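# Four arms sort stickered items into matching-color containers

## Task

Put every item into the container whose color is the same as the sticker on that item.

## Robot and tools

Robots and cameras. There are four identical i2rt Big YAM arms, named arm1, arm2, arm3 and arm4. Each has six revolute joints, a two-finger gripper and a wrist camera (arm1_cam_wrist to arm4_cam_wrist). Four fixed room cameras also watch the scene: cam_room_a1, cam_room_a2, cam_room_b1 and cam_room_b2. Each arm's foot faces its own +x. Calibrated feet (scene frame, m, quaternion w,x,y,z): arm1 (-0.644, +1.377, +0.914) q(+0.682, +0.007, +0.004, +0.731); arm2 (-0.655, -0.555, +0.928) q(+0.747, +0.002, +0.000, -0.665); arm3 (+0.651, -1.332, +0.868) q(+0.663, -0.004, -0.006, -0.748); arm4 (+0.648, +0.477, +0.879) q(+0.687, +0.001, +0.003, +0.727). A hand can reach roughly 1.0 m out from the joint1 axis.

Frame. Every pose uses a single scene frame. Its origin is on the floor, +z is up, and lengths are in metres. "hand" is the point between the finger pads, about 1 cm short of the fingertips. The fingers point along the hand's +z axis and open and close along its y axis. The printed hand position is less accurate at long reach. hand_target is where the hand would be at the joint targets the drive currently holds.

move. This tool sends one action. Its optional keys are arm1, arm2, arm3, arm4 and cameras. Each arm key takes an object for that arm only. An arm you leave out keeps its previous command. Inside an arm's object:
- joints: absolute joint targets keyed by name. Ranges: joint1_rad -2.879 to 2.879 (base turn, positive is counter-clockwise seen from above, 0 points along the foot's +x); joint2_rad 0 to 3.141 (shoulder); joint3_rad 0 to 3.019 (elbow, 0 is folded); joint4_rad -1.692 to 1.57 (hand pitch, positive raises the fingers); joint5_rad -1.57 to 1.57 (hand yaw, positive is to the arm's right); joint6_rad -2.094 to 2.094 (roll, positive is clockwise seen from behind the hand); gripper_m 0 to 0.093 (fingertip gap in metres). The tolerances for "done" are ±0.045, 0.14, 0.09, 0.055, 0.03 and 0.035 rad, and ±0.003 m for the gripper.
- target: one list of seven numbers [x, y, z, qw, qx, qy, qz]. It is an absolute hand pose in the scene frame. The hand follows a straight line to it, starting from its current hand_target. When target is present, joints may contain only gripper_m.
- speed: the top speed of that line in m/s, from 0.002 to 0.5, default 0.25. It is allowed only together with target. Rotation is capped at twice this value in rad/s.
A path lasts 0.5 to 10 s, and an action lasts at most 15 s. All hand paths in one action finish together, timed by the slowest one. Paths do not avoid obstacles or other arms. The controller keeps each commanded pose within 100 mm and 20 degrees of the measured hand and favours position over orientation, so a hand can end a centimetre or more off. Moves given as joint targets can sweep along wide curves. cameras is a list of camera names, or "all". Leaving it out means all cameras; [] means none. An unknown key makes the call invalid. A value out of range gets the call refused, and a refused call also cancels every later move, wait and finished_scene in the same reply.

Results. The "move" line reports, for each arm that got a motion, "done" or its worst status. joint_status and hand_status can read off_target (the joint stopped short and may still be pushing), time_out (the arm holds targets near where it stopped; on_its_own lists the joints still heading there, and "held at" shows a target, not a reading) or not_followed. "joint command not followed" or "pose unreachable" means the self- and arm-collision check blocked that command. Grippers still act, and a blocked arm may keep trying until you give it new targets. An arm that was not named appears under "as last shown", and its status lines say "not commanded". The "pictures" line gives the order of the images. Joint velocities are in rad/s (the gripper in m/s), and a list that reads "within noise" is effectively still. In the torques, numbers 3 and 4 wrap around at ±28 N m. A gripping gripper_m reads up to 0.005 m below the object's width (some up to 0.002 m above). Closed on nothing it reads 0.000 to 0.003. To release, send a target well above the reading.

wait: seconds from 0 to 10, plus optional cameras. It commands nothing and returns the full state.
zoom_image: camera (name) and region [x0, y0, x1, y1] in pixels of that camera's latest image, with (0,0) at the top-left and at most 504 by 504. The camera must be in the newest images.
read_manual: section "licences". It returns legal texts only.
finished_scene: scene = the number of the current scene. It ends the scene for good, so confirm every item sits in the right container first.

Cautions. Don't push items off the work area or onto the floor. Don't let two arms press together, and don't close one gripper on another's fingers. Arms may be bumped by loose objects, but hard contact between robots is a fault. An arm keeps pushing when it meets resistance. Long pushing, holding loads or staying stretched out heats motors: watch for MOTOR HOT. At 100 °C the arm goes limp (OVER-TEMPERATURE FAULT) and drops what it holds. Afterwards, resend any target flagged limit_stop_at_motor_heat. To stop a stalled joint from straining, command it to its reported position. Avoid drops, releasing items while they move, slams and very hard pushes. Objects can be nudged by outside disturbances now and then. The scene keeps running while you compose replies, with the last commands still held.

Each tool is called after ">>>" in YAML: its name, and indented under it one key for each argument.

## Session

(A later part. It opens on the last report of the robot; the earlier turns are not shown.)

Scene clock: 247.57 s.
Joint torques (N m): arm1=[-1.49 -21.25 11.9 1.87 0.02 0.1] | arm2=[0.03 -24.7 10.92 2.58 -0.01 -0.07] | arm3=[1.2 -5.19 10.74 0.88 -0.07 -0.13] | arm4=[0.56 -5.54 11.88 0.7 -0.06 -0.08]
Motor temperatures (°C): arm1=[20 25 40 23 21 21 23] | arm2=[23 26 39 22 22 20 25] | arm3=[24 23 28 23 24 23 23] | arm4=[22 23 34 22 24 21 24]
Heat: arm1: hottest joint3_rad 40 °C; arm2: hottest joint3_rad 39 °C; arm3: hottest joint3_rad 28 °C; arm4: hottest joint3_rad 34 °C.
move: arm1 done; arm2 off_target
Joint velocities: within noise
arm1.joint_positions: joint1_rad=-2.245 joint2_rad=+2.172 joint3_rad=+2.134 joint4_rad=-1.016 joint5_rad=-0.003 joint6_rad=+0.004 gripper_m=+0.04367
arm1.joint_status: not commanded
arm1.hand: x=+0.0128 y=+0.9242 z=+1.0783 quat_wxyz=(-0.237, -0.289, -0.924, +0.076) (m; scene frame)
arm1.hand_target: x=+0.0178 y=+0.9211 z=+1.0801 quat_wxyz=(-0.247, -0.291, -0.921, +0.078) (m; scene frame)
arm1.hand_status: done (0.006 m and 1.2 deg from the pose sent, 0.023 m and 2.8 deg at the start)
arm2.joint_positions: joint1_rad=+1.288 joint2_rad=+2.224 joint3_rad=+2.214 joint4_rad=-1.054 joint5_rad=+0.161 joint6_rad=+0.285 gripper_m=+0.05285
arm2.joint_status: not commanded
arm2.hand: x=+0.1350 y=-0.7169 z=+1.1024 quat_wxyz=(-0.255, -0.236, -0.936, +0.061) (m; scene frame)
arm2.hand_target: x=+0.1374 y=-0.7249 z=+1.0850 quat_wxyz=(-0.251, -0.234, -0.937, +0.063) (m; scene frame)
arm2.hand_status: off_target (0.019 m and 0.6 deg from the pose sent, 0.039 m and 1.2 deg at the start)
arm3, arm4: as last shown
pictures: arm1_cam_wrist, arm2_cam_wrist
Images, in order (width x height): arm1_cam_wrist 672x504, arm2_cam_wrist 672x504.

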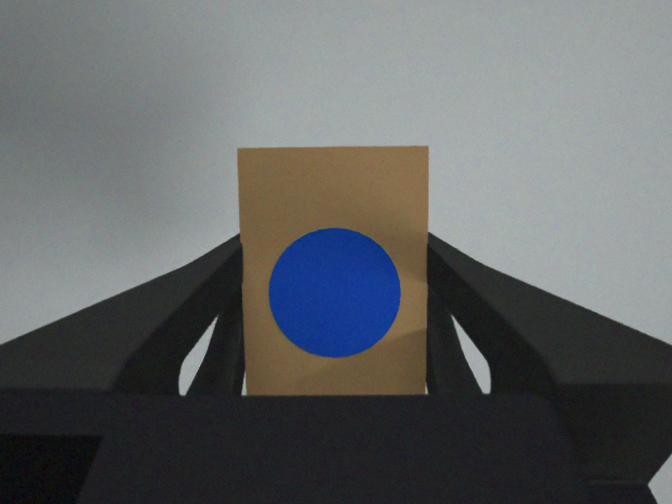

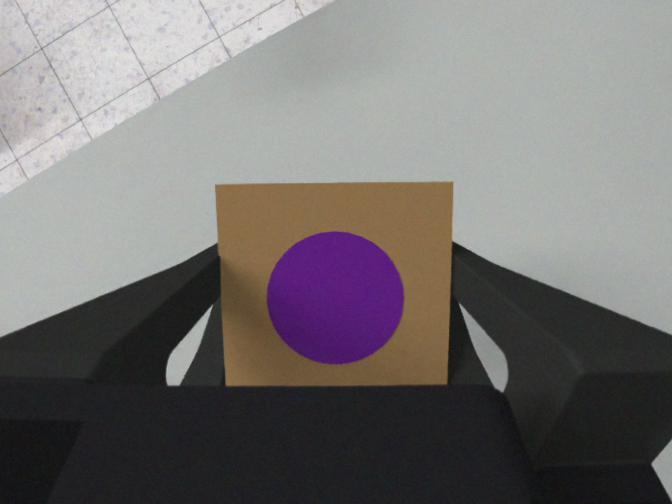

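>>> move:
  arm1: {"target": [0.018, 0.921, 1.055, 0.2468, 0.2905, 0.9212, -0.0778], "speed": 0.06}
  arm2: {"target": [0.138, -0.725, 1.055, 0.2511, 0.2337, 0.9372, -0.0626], "speed": 0.06}
  cameras: ["arm1_cam_wrist", "arm2_cam_wrist"]

>>> move:
  arm1: {"target": [0.018, 0.921, 1.043, 0.2468, 0.2905, 0.9212, -0.0778], "speed": 0.06}
  arm2: {"target": [0.138, -0.725, 1.043, 0.2511, 0.2337, 0.9372, -0.0626], "speed": 0.06}
  cameras: ["arm1_cam_wrist", "arm2_cam_wrist"]

Scene clock: 253.73 s.
Joint torques (N m): arm1=[-1.79 -20.25 11.78 1.92 0.06 0.08] | arm2=[0.03 -24 10.65 2.63 -0.02 -0.07] | arm3=[1.14 -5.07 10.77 0.83 -0.07 -0.11] | arm4=[0.5 -5.71 11.77 0.85 -0.06 -0.1]
Motor temperatures (°C): arm1=[20 26 40 23 21 21 23] | arm2=[23 27 38 22 22 20 25] | arm3=[24 23 28 23 24 23 23] | arm4=[22 23 35 22 24 21 24]
Heat: arm1: hottest joint3_rad 40 °C; arm2: hottest joint3_rad 38 °C; arm3: hottest joint3_rad 28 °C; arm4: hottest joint3_rad 35 °C.
move: arm1 done; arm2 off_target
Joint velocities: within noise
arm1.joint_positions: joint1_rad=-2.245 joint2_rad=+2.173 joint3_rad=+2.083 joint4_rad=-0.955 joint5_rad=-0.003 joint6_rad=+0.004 gripper_m=+0.04367
arm1.joint_status: not commanded
arm1.hand: x=+0.0133 y=+0.9237 z=+1.0597 quat_wxyz=(-0.241, -0.289, -0.923, +0.077) (m; scene frame)
arm1.hand_target: x=+0.0179 y=+0.9211 z=+1.0552 quat_wxyz=(-0.247, -0.291, -0.921, +0.078) (m; scene frame)
arm1.hand_status: done (0.007 m and 0.7 deg from the pose sent, 0.024 m and 1.2 deg at the start)
arm2.joint_positions: joint1_rad=+1.288 joint2_rad=+2.224 joint3_rad=+2.151 joint4_rad=-0.981 joint5_rad=+0.161 joint6_rad=+0.285 gripper_m=+0.05285
arm2.joint_status: not commanded
arm2.hand: x=+0.1361 y=-0.7170 z=+1.0796 quat_wxyz=(-0.260, -0.236, -0.934, +0.061) (m; scene frame)
arm2.hand_target: x=+0.1371 y=-0.7247 z=+1.0551 quat_wxyz=(-0.251, -0.234, -0.937, +0.063) (m; scene frame)
arm2.hand_status: off_target (0.026 m and 1.1 deg from the pose sent, 0.048 m and 0.6 deg at the start)
arm3, arm4: as last shown
pictures: arm1_cam_wrist, arm2_cam_wrist
Images, in order (width x height): arm1_cam_wrist 672x504, arm2_cam_wrist 672x504.

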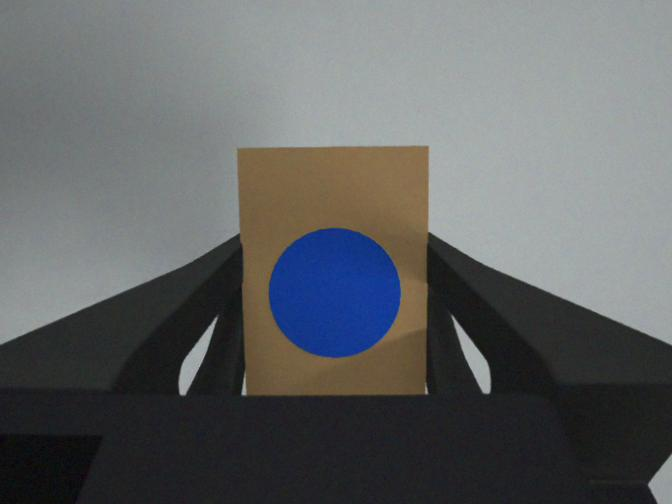

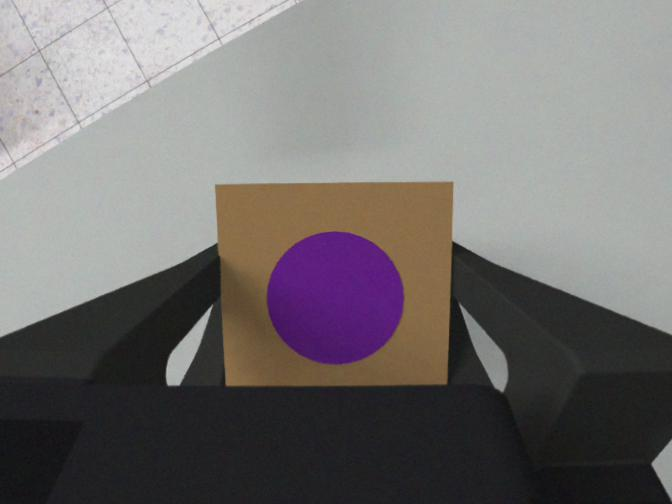

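Scene clock: 254.70 s.
Joint torques (N m): arm1=[-1.44 -20.42 11.36 1.87 0.01 0.08] | arm2=[-0.15 -23.88 10.47 2.62 -0.02 -0.07] | arm3=[1.26 -5.13 10.7 0.85 -0.06 -0.12] | arm4=[0.79 -5.71 11.82 0.98 -0.03 -0.11]
Motor temperatures (°C): arm1=[20 26 40 23 21 21 23] | arm2=[23 27 38 22 22 20 25] | arm3=[24 23 28 23 24 23 23] | arm4=[22 23 35 22 24 21 24]
Heat: arm1: hottest joint3_rad 40 °C; arm2: hottest joint3_rad 38 °C; arm3: hottest joint3_rad 28 °C; arm4: hottest joint3_rad 35 °C.
move: arm1 done; arm2 off_target
Joint velocities: within noise
arm1.joint_positions: joint1_rad=-2.245 joint2_rad=+2.176 joint3_rad=+2.061 joint4_rad=-0.927 joint5_rad=-0.003 joint6_rad=+0.004 gripper_m=+0.04367
arm1.joint_status: not commanded
arm1.hand: x=+0.0135 y=+0.9234 z=+1.0497 quat_wxyz=(-0.242, -0.289, -0.923, +0.077) (m; scene frame)
arm1.hand_target: x=+0.0179 y=+0.9210 z=+1.0432 quat_wxyz=(-0.247, -0.291, -0.921, +0.078) (m; scene frame)
arm1.hand_status: done (0.008 m and 0.6 deg from the pose sent, 0.017 m and 0.7 deg at the start)
arm2.joint_positions: joint1_rad=+1.288 joint2_rad=+2.224 joint3_rad=+2.129 joint4_rad=-0.953 joint5_rad=+0.160 joint6_rad=+0.285 gripper_m=+0.05285
arm2.joint_status: not commanded
arm2.hand: x=+0.1367 y=-0.7170 z=+1.0718 quat_wxyz=(-0.262, -0.236, -0.934, +0.060) (m; scene frame)
arm2.hand_target: x=+0.1368 y=-0.7245 z=+1.0433 quat_wxyz=(-0.251, -0.234, -0.937, +0.062) (m; scene frame)
arm2.hand_status: off_target (0.030 m and 1.4 deg from the pose sent, 0.038 m and 1.1 deg at the start)
arm3, arm4: as last shown
pictures: arm1_cam_wrist, arm2_cam_wrist
Images, in order (width x height): arm1_cam_wrist 672x504, arm2_cam_wrist 672x504.

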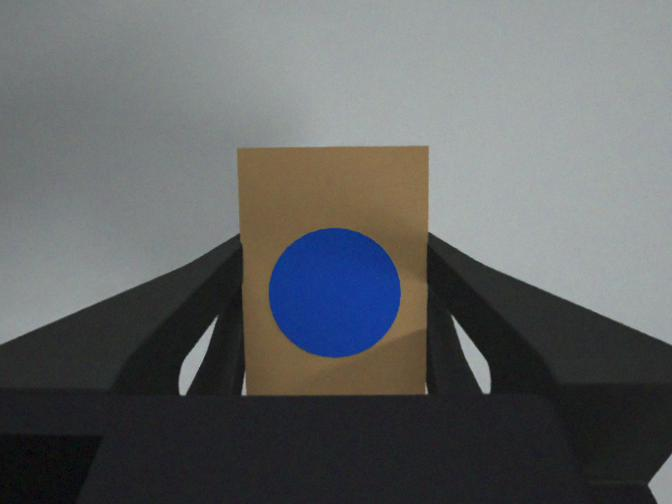

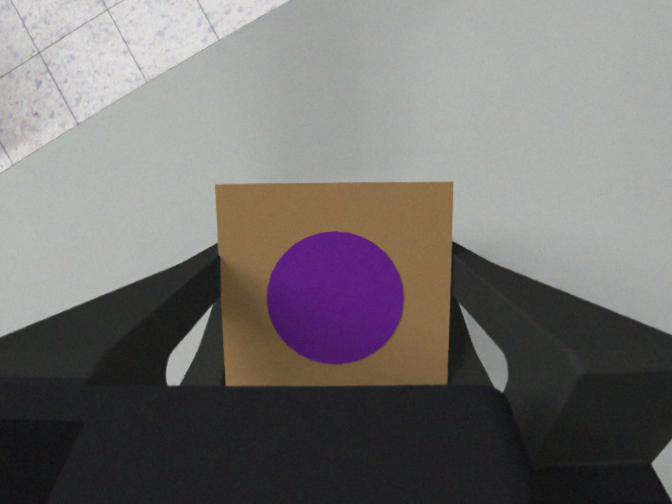

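>>> move:
  arm1: {"target": [0.018, 0.921, 1.031, 0.2468, 0.2905, 0.9212, -0.0778], "speed": 0.05}
  arm2: {"target": [0.137, -0.725, 1.028, 0.2511, 0.2337, 0.9372, -0.0626], "speed": 0.05}
  cameras: ["arm2_cam_wrist"]

>>> move:
  arm1: {"target": [0.018, 0.921, 1.022, 0.2468, 0.2905, 0.9212, -0.0778], "speed": 0.05}
  arm2: {"target": [0.137, -0.725, 1.016, 0.2511, 0.2337, 0.9372, -0.0626], "speed": 0.05}
  cameras: ["arm1_cam_wrist", "arm2_cam_wrist"]

Scene clock: 261.33 s.
Joint torques (N m): arm1=[-1.79 -20.13 11.62 1.92 0.02 0.1] | arm2=[-0.09 -23.88 10.48 2.65 -0.01 -0.08] | arm3=[1.26 -5.25 10.76 0.88 -0.06 -0.13] | arm4=[0.85 -5.66 11.73 0.79 -0.02 -0.08]
Motor temperatures (°C): arm1=[20 26 39 23 21 21 23] | arm2=[23 27 38 22 22 20 25] | arm3=[24 23 28 23 24 23 23] | arm4=[22 23 36 22 24 21 24]
Heat: arm1: hottest joint3_rad 39 °C; arm2: hottest joint3_rad 38 °C; arm3: hottest joint3_rad 28 °C; arm4: hottest joint3_rad 36 °C.
move: arm1 done; arm2 off_target
Joint velocities: within noise
arm1.joint_positions: joint1_rad=-2.245 joint2_rad=+2.183 joint3_rad=+2.040 joint4_rad=-0.900 joint5_rad=-0.003 joint6_rad=+0.004 gripper_m=+0.04367
arm1.joint_status: not commanded
arm1.hand: x=+0.0134 y=+0.9234 z=+1.0368 quat_wxyz=(-0.242, -0.289, -0.923, +0.077) (m; scene frame)
arm1.hand_target: x=+0.0178 y=+0.9211 z=+1.0309 quat_wxyz=(-0.247, -0.291, -0.921, +0.078) (m; scene frame)
arm1.hand_status: done (0.008 m and 0.7 deg from the pose sent, 0.019 m and 0.6 deg at the start)
arm2.joint_positions: joint1_rad=+1.287 joint2_rad=+2.229 joint3_rad=+2.097 joint4_rad=-0.917 joint5_rad=+0.160 joint6_rad=+0.285 gripper_m=+0.05285
arm2.joint_status: not commanded
arm2.hand: x=+0.1362 y=-0.7171 z=+1.0563 quat_wxyz=(-0.262, -0.236, -0.934, +0.060) (m; scene frame)
arm2.hand_target: x=+0.1358 y=-0.7247 z=+1.0282 quat_wxyz=(-0.251, -0.234, -0.937, +0.062) (m; scene frame)
arm2.hand_status: off_target (0.029 m and 1.4 deg from the pose sent, 0.045 m and 1.4 deg at the start)
arm3, arm4: as last shown
pictures: arm2_cam_wrist
Images, in order (width x height): arm2_cam_wrist 672x504.

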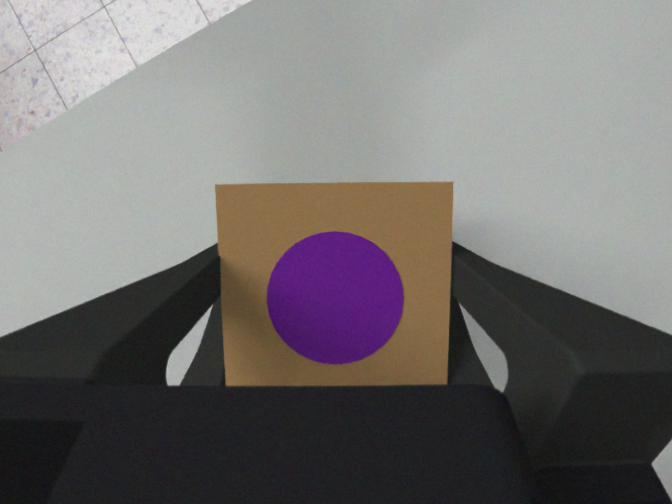

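Scene clock: 262.30 s.
Joint torques (N m): arm1=[-1.9 -20.19 11.63 1.91 0.06 0.11] | arm2=[0.03 -23.88 10.41 2.62 -0.02 -0.08] | arm3=[1.38 -5.07 10.74 0.9 -0.07 -0.13] | arm4=[1.2 -6.07 11.82 0.81 -0.07 -0.1]
Motor temperatures (°C): arm1=[20 26 39 23 21 21 23] | arm2=[23 27 37 22 22 20 25] | arm3=[24 23 28 23 24 23 23] | arm4=[22 23 37 22 24 21 24]
Heat: arm1: hottest joint3_rad 39 °C; arm2: hottest joint3_rad 37 °C; arm3: hottest joint3_rad 28 °C; arm4: hottest joint3_rad 37 °C.
move: arm1 done; arm2 off_target
Joint velocities: within noise
arm1.joint_positions: joint1_rad=-2.245 joint2_rad=+2.187 joint3_rad=+2.025 joint4_rad=-0.880 joint5_rad=-0.003 joint6_rad=+0.004 gripper_m=+0.04367
arm1.joint_status: not commanded
arm1.hand: x=+0.0136 y=+0.9232 z=+1.0287 quat_wxyz=(-0.242, -0.289, -0.923, +0.077) (m; scene frame)
arm1.hand_target: x=+0.0178 y=+0.9211 z=+1.0221 quat_wxyz=(-0.247, -0.291, -0.921, +0.078) (m; scene frame)
arm1.hand_status: done (0.008 m and 0.6 deg from the pose sent, 0.016 m and 0.6 deg at the start)
arm2.joint_positions: joint1_rad=+1.287 joint2_rad=+2.236 joint3_rad=+2.079 joint4_rad=-0.891 joint5_rad=+0.160 joint6_rad=+0.285 gripper_m=+0.05285
arm2.joint_status: not commanded
arm2.hand: x=+0.1367 y=-0.7172 z=+1.0446 quat_wxyz=(-0.262, -0.236, -0.934, +0.060) (m; scene frame)
arm2.hand_target: x=+0.1359 y=-0.7246 z=+1.0165 quat_wxyz=(-0.251, -0.234, -0.937, +0.062) (m; scene frame)
arm2.hand_status: off_target (0.030 m and 1.4 deg from the pose sent, 0.041 m and 1.4 deg at the start)
arm3.joint_positions: joint1_rad=+0.130 joint2_rad=+0.992 joint3_rad=+1.182 joint4_rad=-1.299 joint5_rad=+0.002 joint6_rad=+0.007 gripper_m=+0.09397
arm3.joint_status: not commanded
arm3.hand: x=+0.6531 y=-1.6832 z=+1.2092 quat_wxyz=(-0.168, -0.687, -0.688, +0.166) (m; scene frame)
arm3.hand_target: x=+0.6534 y=-1.6872 z=+1.2151 quat_wxyz=(-0.171, -0.683, -0.690, +0.168) (m; scene frame)
arm3.hand_status: not commanded
arm4.joint_positions: joint1_rad=+0.147 joint2_rad=+0.996 joint3_rad=+1.158 joint4_rad=-1.302 joint5_rad=+0.004 joint6_rad=+0.014 gripper_m=+0.09398
arm4.joint_status: not commanded
arm4.hand: x=+0.5792 y=+0.8238 z=+1.2018 quat_wxyz=(-0.132, +0.753, -0.623, -0.166) (m; scene frame)
arm4.hand_target: x=+0.5771 y=+0.8315 z=+1.2209 quat_wxyz=(-0.145, +0.754, -0.615, -0.182) (m; scene frame)
arm4.hand_status: not commanded
pictures: arm1_cam_wrist, arm2_cam_wrist
Images, in order (width x height): arm1_cam_wrist 672x504, arm2_cam_wrist 672x504.

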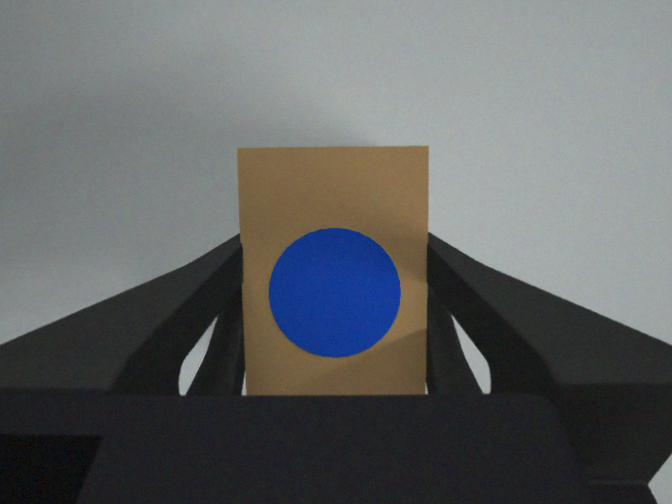

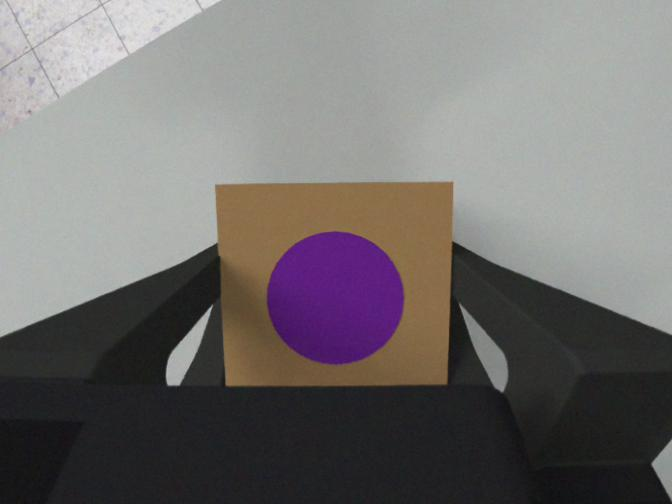

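>>> move:
  arm1: {"target": [0.018, 0.921, 1.013, 0.2468, 0.2905, 0.9212, -0.0778], "speed": 0.04}
  arm2: {"target": [0.137, -0.725, 1.006, 0.2511, 0.2337, 0.9372, -0.0626], "speed": 0.04}
  cameras: ["arm1_cam_wrist", "arm2_cam_wrist"]

Scene clock: 267.13 s.
Joint torques (N m): arm1=[-1.9 -19.08 11.45 1.98 0.04 0.05] | arm2=[0.09 -23.77 10.36 2.65 -0.01 -0.08] | arm3=[1.26 -5.07 10.73 0.92 -0.06 -0.11] | arm4=[0.91 -6.07 11.73 0.76 -0.03 -0.09]
Motor temperatures (°C): arm1=[20 26 39 23 21 21 23] | arm2=[23 27 37 22 22 20 25] | arm3=[24 23 28 23 24 23 23] | arm4=[22 22 37 22 24 21 24]
Heat: arm1: hottest joint3_rad 39 °C; arm2: hottest joint3_rad 37 °C; arm3: hottest joint3_rad 28 °C; arm4: hottest joint3_rad 37 °C.
move: arm1 off_target; arm2 off_target
Joint velocities: within noise
arm1.joint_positions: joint1_rad=-2.245 joint2_rad=+2.190 joint3_rad=+2.013 joint4_rad=-0.859 joint5_rad=-0.003 joint6_rad=+0.004 gripper_m=+0.04367
arm1.joint_status: not commanded
arm1.hand: x=+0.0142 y=+0.9228 z=+1.0229 quat_wxyz=(-0.245, -0.289, -0.922, +0.078) (m; scene frame)
arm1.hand_target: x=+0.0177 y=+0.9212 z=+1.0131 quat_wxyz=(-0.247, -0.291, -0.921, +0.078) (m; scene frame)
arm1.hand_status: off_target (0.011 m and 0.3 deg from the pose sent, 0.016 m and 0.6 deg at the start)
arm2.joint_positions: joint1_rad=+1.287 joint2_rad=+2.242 joint3_rad=+2.064 joint4_rad=-0.869 joint5_rad=+0.160 joint6_rad=+0.285 gripper_m=+0.05285
arm2.joint_status: not commanded
arm2.hand: x=+0.1371 y=-0.7175 z=+1.0349 quat_wxyz=(-0.262, -0.237, -0.934, +0.060) (m; scene frame)
arm2.hand_target: x=+0.1358 y=-0.7248 z=+1.0062 quat_wxyz=(-0.251, -0.234, -0.937, +0.063) (m; scene frame)
arm2.hand_status: off_target (0.030 m and 1.4 deg from the pose sent, 0.039 m and 1.4 deg at the start)
arm3, arm4: as last shown
pictures: arm1_cam_wrist, arm2_cam_wrist
Images, in order (width x height): arm1_cam_wrist 672x504, arm2_cam_wrist 672x504.

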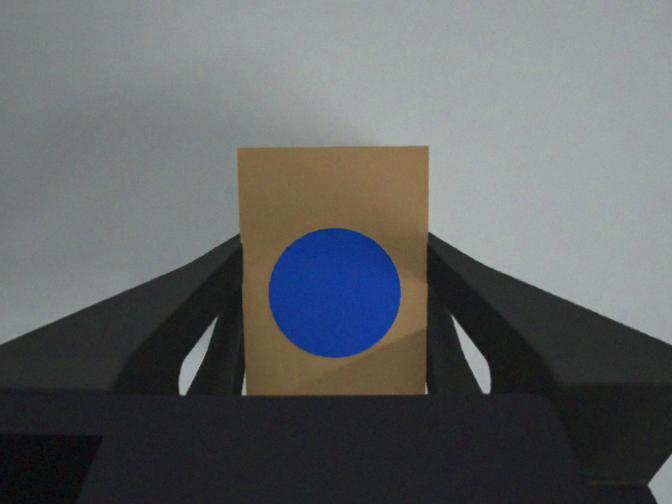

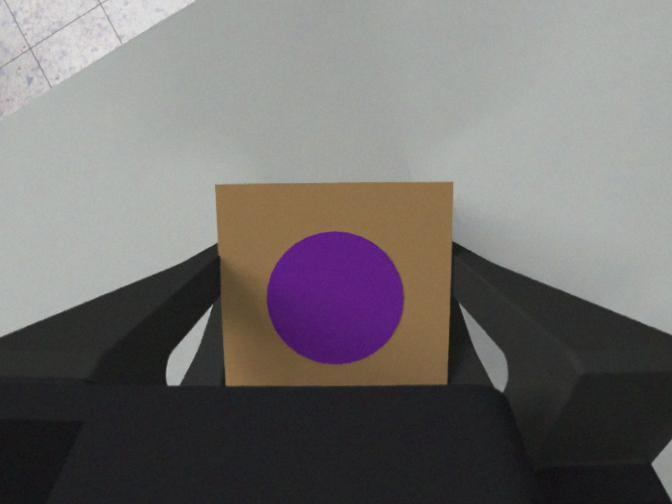

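>>> move:
  arm1: {"target": [0.018, 0.921, 1.005, 0.2468, 0.2905, 0.9212, -0.0778], "speed": 0.04}
  arm2: {"target": [0.137, -0.725, 0.996, 0.2511, 0.2337, 0.9372, -0.0626], "speed": 0.04}
  cameras: ["arm1_cam_wrist", "arm2_cam_wrist"]

Scene clock: 271.53 s.
Joint torques (N m): arm1=[-1.38 -19.49 10.76 1.94 0.01 0.09] | arm2=[-0.03 -23.36 9.65 2.66 -0.01 -0.08] | arm3=[1.2 -5.13 10.73 0.88 -0.07 -0.12] | arm4=[0.91 -5.71 11.77 0.77 -0.03 -0.08]
Motor temperatures (°C): arm1=[20 27 39 23 21 21 23] | arm2=[23 28 37 22 22 20 25] | arm3=[24 23 28 23 24 23 23] | arm4=[22 22 38 22 24 21 24]
Heat: arm1: hottest joint3_rad 39 °C; arm2: hottest joint3_rad 37 °C; arm3: hottest joint3_rad 28 °C; arm4: hottest joint3_rad 38 °C.
move: arm1 off_target; arm2 off_target
Joint velocities: within noise
arm1.joint_positions: joint1_rad=-2.245 joint2_rad=+2.190 joint3_rad=+2.008 joint4_rad=-0.843 joint5_rad=-0.003 joint6_rad=+0.004 gripper_m=+0.04367
arm1.joint_status: not commanded
arm1.hand: x=+0.0159 y=+0.9215 z=+1.0225 quat_wxyz=(-0.250, -0.288, -0.921, +0.080) (m; scene frame)
arm1.hand_target: x=+0.0176 y=+0.9212 z=+1.0053 quat_wxyz=(-0.247, -0.291, -0.921, +0.078) (m; scene frame)
arm1.hand_status: off_target (0.018 m and 0.5 deg from the pose sent, 0.018 m and 0.3 deg at the start)
arm2.joint_positions: joint1_rad=+1.287 joint2_rad=+2.242 joint3_rad=+2.057 joint4_rad=-0.847 joint5_rad=+0.160 joint6_rad=+0.285 gripper_m=+0.05285
arm2.joint_status: not commanded
arm2.hand: x=+0.1399 y=-0.7179 z=+1.0342 quat_wxyz=(-0.270, -0.237, -0.931, +0.059) (m; scene frame)
arm2.hand_target: x=+0.1353 y=-0.7246 z=+0.9965 quat_wxyz=(-0.251, -0.234, -0.937, +0.062) (m; scene frame)
arm2.hand_status: off_target (0.039 m and 2.3 deg from the pose sent, 0.040 m and 1.4 deg at the start)
arm3, arm4: as last shown
pictures: arm1_cam_wrist, arm2_cam_wrist
Images, in order (width x height): arm1_cam_wrist 672x504, arm2_cam_wrist 672x504.

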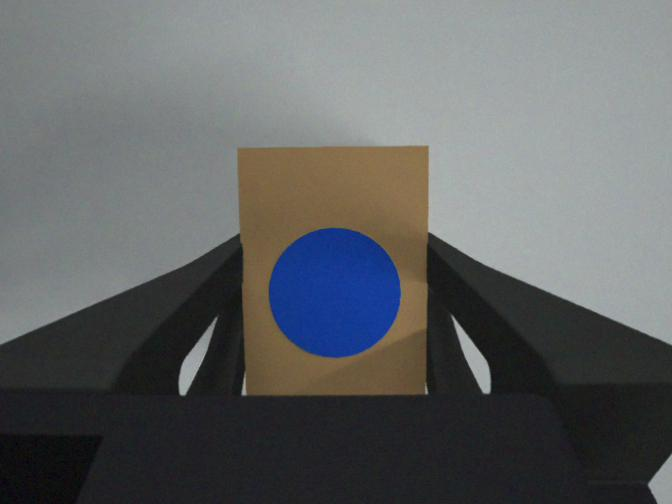

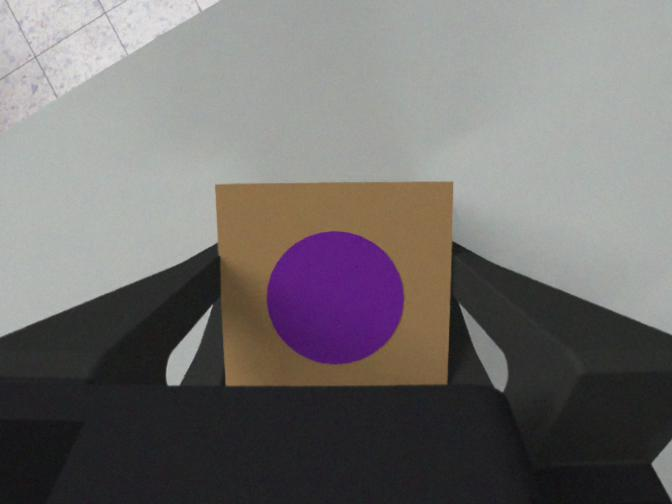

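>>> move:
  arm1: {"target": [0.018, 0.921, 1.016, 0.2468, 0.2905, 0.9212, -0.0778], "speed": 0.04}
  arm2: {"target": [0.137, -0.725, 1.007, 0.2511, 0.2337, 0.9372, -0.0626], "speed": 0.04}
  cameras: []

>>> move:
  arm1: {"joints": {"gripper_m": 0.05}}
  arm2: {"joints": {"gripper_m": 0.06}}
  cameras: ["arm1_cam_wrist", "arm2_cam_wrist"]

>>> move:
  arm1: {"joints": {"gripper_m": 0.085}}
  arm2: {"joints": {"gripper_m": 0.09}}
  cameras: ["arm1_cam_wrist", "arm2_cam_wrist"]

Scene clock: 279.00 s.
Joint torques (N m): arm1=[-1.61 -19.66 12.38 1.21 0.02 0.09] | arm2=[-0.03 -23.94 11.26 1.62 -0.01 -0.08] | arm3=[1.38 -5.3 10.73 0.87 -0.08 -0.12] | arm4=[0.79 -5.6 11.79 0.85 -0.08 -0.11]
Motor temperatures (°C): arm1=[20 27 39 23 21 21 23] | arm2=[23 28 36 22 22 20 25] | arm3=[24 23 28 23 24 23 23] | arm4=[22 22 38 22 24 21 24]
Heat: arm1: hottest joint3_rad 39 °C; arm2: hottest joint3_rad 36 °C; arm3: hottest joint3_rad 28 °C; arm4: hottest joint3_rad 38 °C.
move: arm1 done; arm2 off_target
Joint velocities: within noise
arm1.joint_positions: joint1_rad=-2.245 joint2_rad=+2.190 joint3_rad=+2.008 joint4_rad=-0.843 joint5_rad=-0.003 joint6_rad=+0.004 gripper_m=+0.04367
arm1.joint_status: not commanded
arm1.hand: x=+0.0159 y=+0.9215 z=+1.0225 quat_wxyz=(-0.250, -0.288, -0.921, +0.080) (m; scene frame)
arm1.hand_target: x=+0.0179 y=+0.9210 z=+1.0161 quat_wxyz=(-0.247, -0.291, -0.921, +0.078) (m; scene frame)
arm1.hand_status: done (0.007 m and 0.5 deg from the pose sent, 0.007 m and 0.5 deg at the start)
arm2.joint_positions: joint1_rad=+1.287 joint2_rad=+2.242 joint3_rad=+2.056 joint4_rad=-0.846 joint5_rad=+0.160 joint6_rad=+0.285 gripper_m=+0.05285
arm2.joint_status: not commanded
arm2.hand: x=+0.1398 y=-0.7179 z=+1.0338 quat_wxyz=(-0.270, -0.237, -0.931, +0.059) (m; scene frame)
arm2.hand_target: x=+0.1362 y=-0.7248 z=+1.0072 quat_wxyz=(-0.251, -0.234, -0.937, +0.062) (m; scene frame)
arm2.hand_status: off_target (0.028 m and 2.3 deg from the pose sent, 0.028 m and 2.3 deg at the start)
arm3, arm4: as last shown
pictures: none
No camera images: "cameras" was empty.

Scene clock: 279.40 s.
Joint torques (N m): arm1=[-1.79 -19.78 12.23 1.09 0.02 0.07] | arm2=[-0.03 -23.88 11.26 1.59 0 -0.07] | arm3=[1.26 -5.07 10.73 0.85 -0.06 -0.13] | arm4=[0.67 -5.36 11.73 0.81 -0.07 -0.08]
Motor temperatures (°C): arm1=[20 27 39 23 21 21 23] | arm2=[23 28 36 22 22 20 25] | arm3=[24 23 28 23 24 23 23] | arm4=[22 22 38 22 24 21 24]
Heat: arm1: hottest joint3_rad 39 °C; arm2: hottest joint3_rad 36 °C; arm3: hottest joint3_rad 28 °C; arm4: hottest joint3_rad 38 °C.
move: arm1 done; arm2 done
Joint velocities: within noise
arm1.joint_positions: joint1_rad=-2.245 joint2_rad=+2.191 joint3_rad=+2.008 joint4_rad=-0.843 joint5_rad=-0.003 joint6_rad=+0.004 gripper_m=+0.04996
arm1.joint_status: all done
arm1.hand: x=+0.0159 y=+0.9215 z=+1.0219 quat_wxyz=(-0.250, -0.288, -0.921, +0.080) (m; scene frame)
arm1.hand_target: x=+0.0179 y=+0.9210 z=+1.0160 quat_wxyz=(-0.247, -0.291, -0.921, +0.078) (m; scene frame)
arm1.hand_status: not commanded
arm2.joint_positions: joint1_rad=+1.287 joint2_rad=+2.243 joint3_rad=+2.056 joint4_rad=-0.846 joint5_rad=+0.160 joint6_rad=+0.285 gripper_m=+0.05993
arm2.joint_status: all done
arm2.hand: x=+0.1398 y=-0.7178 z=+1.0332 quat_wxyz=(-0.269, -0.237, -0.932, +0.059) (m; scene frame)
arm2.hand_target: x=+0.1362 y=-0.7248 z=+1.0072 quat_wxyz=(-0.251, -0.234, -0.937, +0.062) (m; scene frame)
arm2.hand_status: not commanded
arm3, arm4: as last shown
pictures: arm1_cam_wrist, arm2_cam_wrist
Images, in order (width x height): arm1_cam_wrist 672x504, arm2_cam_wrist 672x504.

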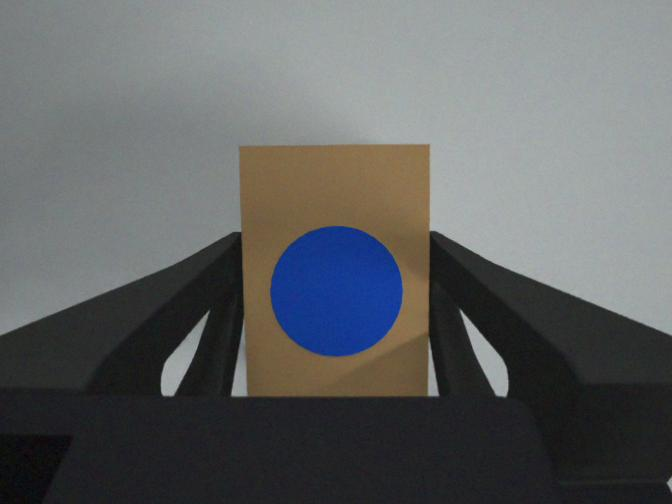

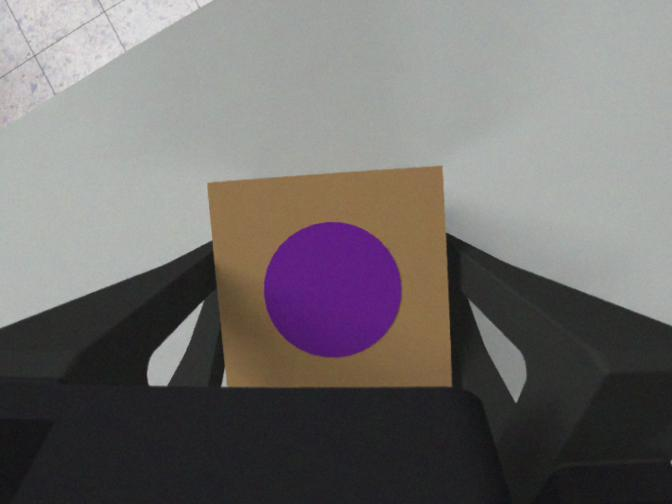

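Scene clock: 279.93 s.
Joint torques (N m): arm1=[-1.49 -20.31 12.26 1.06 0.06 0.09] | arm2=[-0.03 -24.06 11.26 1.58 0 -0.08] | arm3=[1.32 -5.13 10.73 0.87 -0.08 -0.12] | arm4=[0.67 -5.66 11.9 0.72 -0.04 -0.08]
Motor temperatures (°C): arm1=[20 27 39 23 21 21 23] | arm2=[23 28 36 22 22 20 25] | arm3=[24 23 28 23 24 23 23] | arm4=[22 22 38 22 24 21 24]
Heat: arm1: hottest joint3_rad 39 °C; arm2: hottest joint3_rad 36 °C; arm3: hottest joint3_rad 28 °C; arm4: hottest joint3_rad 38 °C.
move: arm1 done; arm2 done
Joint velocities: within noise
arm1.joint_positions: joint1_rad=-2.245 joint2_rad=+2.191 joint3_rad=+2.008 joint4_rad=-0.843 joint5_rad=-0.003 joint6_rad=+0.004 gripper_m=+0.08494
arm1.joint_status: all done
arm1.hand: x=+0.0159 y=+0.9215 z=+1.0219 quat_wxyz=(-0.250, -0.288, -0.921, +0.080) (m; scene frame)
arm1.hand_target: x=+0.0179 y=+0.9210 z=+1.0160 quat_wxyz=(-0.247, -0.291, -0.921, +0.078) (m; scene frame)
arm1.hand_status: not commanded
arm2.joint_positions: joint1_rad=+1.287 joint2_rad=+2.243 joint3_rad=+2.056 joint4_rad=-0.846 joint5_rad=+0.160 joint6_rad=+0.285 gripper_m=+0.08990
arm2.joint_status: all done
arm2.hand: x=+0.1398 y=-0.7178 z=+1.0332 quat_wxyz=(-0.269, -0.237, -0.932, +0.059) (m; scene frame)
arm2.hand_target: x=+0.1362 y=-0.7247 z=+1.0072 quat_wxyz=(-0.251, -0.234, -0.937, +0.062) (m; scene frame)
arm2.hand_status: not commanded
arm3, arm4: as last shown
pictures: arm1_cam_wrist, arm2_cam_wrist
Images, in order (width x height): arm1_cam_wrist 672x504, arm2_cam_wrist 672x504.

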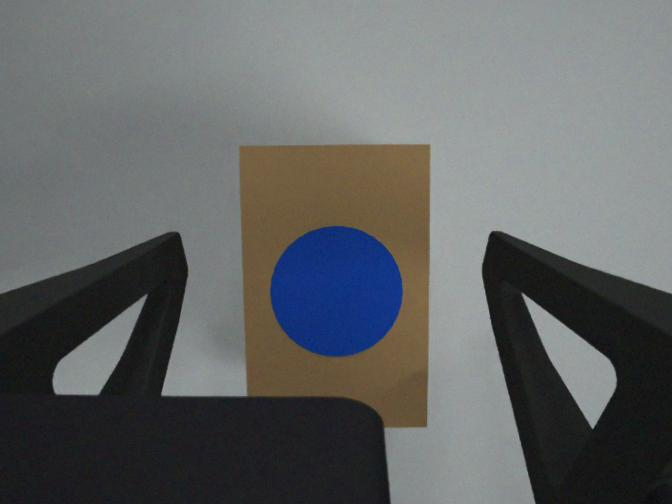

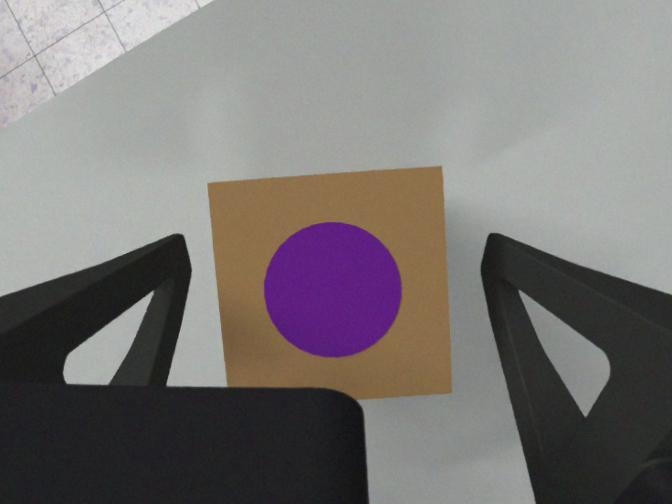

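>>> move:
  arm1: {"target": [-0.025, 0.95, 1.1, 0.2468, 0.2905, 0.9212, -0.0778], "speed": 0.08}
  arm2: {"target": [0.1, -0.698, 1.1, 0.2511, 0.2337, 0.9372, -0.0626], "speed": 0.08}
  cameras: ["arm1_cam_wrist", "arm2_cam_wrist"]

Scene clock: 288.93 s.
Joint torques (N m): arm1=[-2.14 -21.25 11.25 0.91 -0.05 0.1] | arm2=[1.55 -26.23 9.99 1.18 0.31 0.17] | arm3=[1.14 -5.25 10.73 0.88 -0.07 -0.12] | arm4=[1.14 -5.89 11.79 0.79 -0.06 -0.1]
Motor temperatures (°C): arm1=[20 28 39 23 21 21 22] | arm2=[23 29 36 22 22 20 25] | arm3=[24 23 29 23 24 23 23] | arm4=[22 22 39 22 24 21 24]
Heat: arm1: hottest joint3_rad 39 °C; arm2: hottest joint3_rad 36 °C; arm3: hottest joint3_rad 29 °C; arm4: hottest joint3_rad 39 °C.
move: arm1 off_target; arm2 done
Joint velocities: within noise
arm1.joint_positions: joint1_rad=-2.245 joint2_rad=+2.031 joint3_rad=+1.910 joint4_rad=-0.924 joint5_rad=-0.003 joint6_rad=+0.004 gripper_m=+0.08494
arm1.joint_status: not commanded
arm1.hand: x=-0.0215 y=+0.9480 z=+1.0839 quat_wxyz=(-0.241, -0.289, -0.923, +0.077) (m; scene frame)
arm1.hand_target: x=-0.0249 y=+0.9499 z=+1.0998 quat_wxyz=(-0.247, -0.291, -0.921, +0.078) (m; scene frame)
arm1.hand_status: off_target (0.017 m and 0.7 deg from the pose sent, 0.093 m and 0.5 deg at the start)
arm2.joint_positions: joint1_rad=+1.297 joint2_rad=+2.112 joint3_rad=+2.019 joint4_rad=-0.960 joint5_rad=+0.168 joint6_rad=+0.285 gripper_m=+0.08990
arm2.joint_status: not commanded
arm2.hand: x=+0.1065 y=-0.7055 z=+1.1018 quat_wxyz=(-0.260, -0.232, -0.935, +0.063) (m; scene frame)
arm2.hand_target: x=+0.1002 y=-0.6981 z=+1.1002 quat_wxyz=(-0.251, -0.234, -0.937, +0.063) (m; scene frame)
arm2.hand_status: done (0.010 m and 1.1 deg from the pose sent, 0.080 m and 2.3 deg at the start)
arm3, arm4: as last shown
pictures: arm1_cam_wrist, arm2_cam_wrist
Images, in order (width x height): arm1_cam_wrist 672x504, arm2_cam_wrist 672x504.

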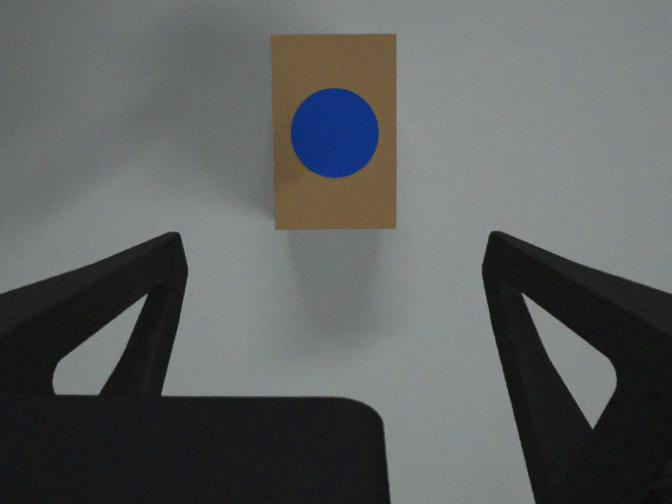

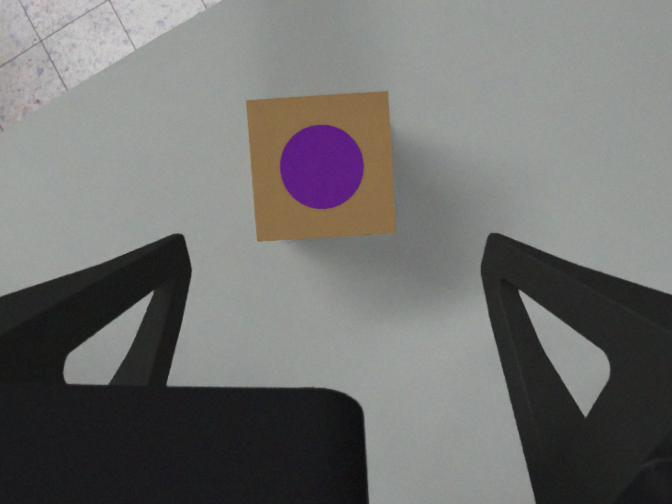

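>>> move:
  arm1: {"target": [-0.16, 1.045, 1.11, 0.2468, 0.2905, 0.9212, -0.0778], "speed": 0.15}
  arm2: {"target": [-0.1, -0.67, 1.105, 0.2511, 0.2337, 0.9372, -0.0626], "speed": 0.15}
  cameras: []

>>> move:
  arm1: {"target": [-0.31, 1.145, 1.13, 0.2468, 0.2905, 0.9212, -0.0778], "speed": 0.2}
  arm2: {"target": [-0.3, -0.63, 1.13, 0.2511, 0.2337, 0.9372, -0.0626], "speed": 0.2}
  cameras: ["arm1_cam_wrist", "arm2_cam_wrist"]

Scene clock: 296.57 s.
Joint torques (N m): arm1=[-2.08 -13.45 10.97 1.8 0.04 0.07] | arm2=[1.32 -16.32 9.83 2.5 0.23 0.16] | arm3=[1.08 -5.19 10.76 0.88 -0.06 -0.12] | arm4=[0.67 -5.3 11.93 0.68 -0.05 -0.07]
Motor temperatures (°C): arm1=[20 28 38 23 21 21 22] | arm2=[23 29 36 22 22 20 24] | arm3=[24 23 29 23 24 23 23] | arm4=[22 22 40 22 24 21 24]
Heat: arm1: hottest joint3_rad 38 °C; arm2: hottest joint3_rad 36 °C; arm3: hottest joint3_rad 29 °C; arm4: hottest joint3_rad 40 °C.
move: arm1 off_target; arm2 done
Joint velocities: within noise
arm1.joint_positions: joint1_rad=-2.245 joint2_rad=+1.578 joint3_rad=+1.316 joint4_rad=-0.803 joint5_rad=-0.003 joint6_rad=+0.004 gripper_m=+0.08494
arm1.joint_status: not commanded
arm1.hand: x=-0.1634 y=+1.0463 z=+1.1001 quat_wxyz=(-0.232, -0.290, -0.926, +0.074) (m; scene frame)
arm1.hand_target: x=-0.1601 y=+1.0450 z=+1.1100 quat_wxyz=(-0.247, -0.291, -0.921, +0.078) (m; scene frame)
arm1.hand_status: off_target (0.011 m and 1.9 deg from the pose sent, 0.171 m and 0.7 deg at the start)
arm2.joint_positions: joint1_rad=+1.297 joint2_rad=+1.568 joint3_rad=+1.259 joint4_rad=-0.774 joint5_rad=+0.168 joint6_rad=+0.285 gripper_m=+0.08990
arm2.joint_status: not commanded
arm2.hand: x=-0.1003 y=-0.6729 z=+1.1070 quat_wxyz=(-0.246, -0.232, -0.939, +0.064) (m; scene frame)
arm2.hand_target: x=-0.1001 y=-0.6700 z=+1.1050 quat_wxyz=(-0.251, -0.234, -0.937, +0.063) (m; scene frame)
arm2.hand_status: done (0.004 m and 0.7 deg from the pose sent, 0.210 m and 1.0 deg at the start)
arm3, arm4: as last shown
pictures: none
No camera images: "cameras" was empty.

Scene clock: 298.17 s.
Joint torques (N m): arm1=[-2.32 -4.6 11.51 0.64 -0.04 0] | arm2=[1.49 -6.42 10.22 1.18 0.32 0.19] | arm3=[1.14 -5.19 10.78 0.88 -0.06 -0.13] | arm4=[0.85 -5.77 11.88 0.87 -0.05 -0.09]
Motor temperatures (°C): arm1=[20 28 38 23 21 21 22] | arm2=[23 29 36 22 22 20 24] | arm3=[24 23 29 23 24 23 23] | arm4=[22 22 40 22 24 21 24]
Heat: arm1: hottest joint3_rad 38 °C; arm2: hottest joint3_rad 36 °C; arm3: hottest joint3_rad 29 °C; arm4: hottest joint3_rad 40 °C.
move: arm1 done; arm2 off_target
Joint velocities: within noise
arm1.joint_positions: joint1_rad=-2.245 joint2_rad=+1.074 joint3_rad=+0.906 joint4_rad=-0.857 joint5_rad=-0.005 joint6_rad=+0.004 gripper_m=+0.08494
arm1.joint_status: not commanded
arm1.hand: x=-0.3069 y=+1.1465 z=+1.1299 quat_wxyz=(-0.251, -0.288, -0.921, +0.078) (m; scene frame)
arm1.hand_target: x=-0.3100 y=+1.1450 z=+1.1299 quat_wxyz=(-0.247, -0.291, -0.921, +0.078) (m; scene frame)
arm1.hand_status: done (0.003 m and 0.5 deg from the pose sent, 0.179 m and 1.9 deg at the start)
arm2.joint_positions: joint1_rad=+1.327 joint2_rad=+0.987 joint3_rad=+0.822 joint4_rad=-0.883 joint5_rad=+0.182 joint6_rad=+0.309 gripper_m=+0.08990
arm2.joint_status: not commanded
arm2.hand: x=-0.2944 y=-0.6338 z=+1.1395 quat_wxyz=(-0.265, -0.231, -0.934, +0.062) (m; scene frame)
arm2.hand_target: x=-0.3000 y=-0.6301 z=+1.1302 quat_wxyz=(-0.251, -0.234, -0.937, +0.063) (m; scene frame)
arm2.hand_status: off_target (0.012 m and 1.7 deg from the pose sent, 0.206 m and 0.7 deg at the start)
arm3.joint_positions: joint1_rad=+0.130 joint2_rad=+0.992 joint3_rad=+1.182 joint4_rad=-1.299 joint5_rad=+0.002 joint6_rad=+0.007 gripper_m=+0.09397
arm3.joint_status: not commanded
arm3.hand: x=+0.6531 y=-1.6832 z=+1.2092 quat_wxyz=(-0.168, -0.687, -0.688, +0.166) (m; scene frame)
arm3.hand_target: x=+0.6534 y=-1.6872 z=+1.2151 quat_wxyz=(-0.171, -0.683, -0.690, +0.168) (m; scene frame)
arm3.hand_status: not commanded
arm4.joint_positions: joint1_rad=+0.147 joint2_rad=+0.996 joint3_rad=+1.158 joint4_rad=-1.302 joint5_rad=+0.004 joint6_rad=+0.014 gripper_m=+0.09398
arm4.joint_status: not commanded
arm4.hand: x=+0.5792 y=+0.8238 z=+1.2018 quat_wxyz=(-0.132, +0.753, -0.623, -0.166) (m; scene frame)
arm4.hand_target: x=+0.5771 y=+0.8315 z=+1.2209 quat_wxyz=(-0.145, +0.754, -0.615, -0.182) (m; scene frame)
arm4.hand_status: not commanded
pictures: arm1_cam_wrist, arm2_cam_wrist
Images, in order (width x height): arm1_cam_wrist 672x504, arm2_cam_wrist 672x504.

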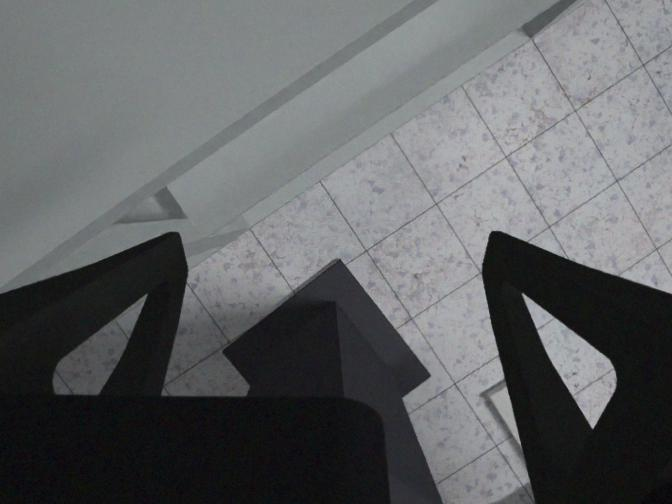

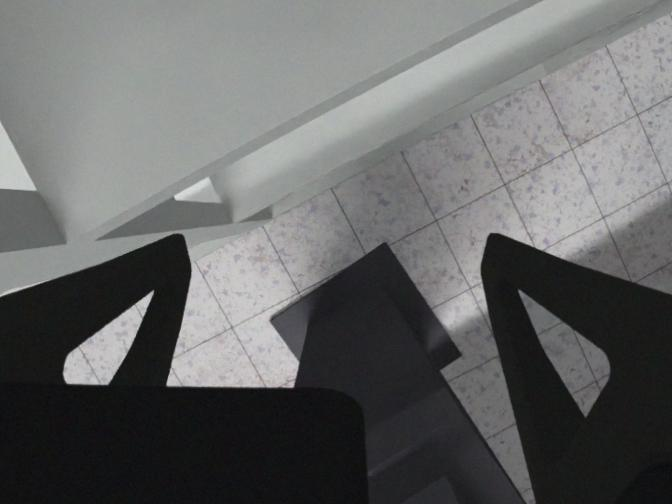

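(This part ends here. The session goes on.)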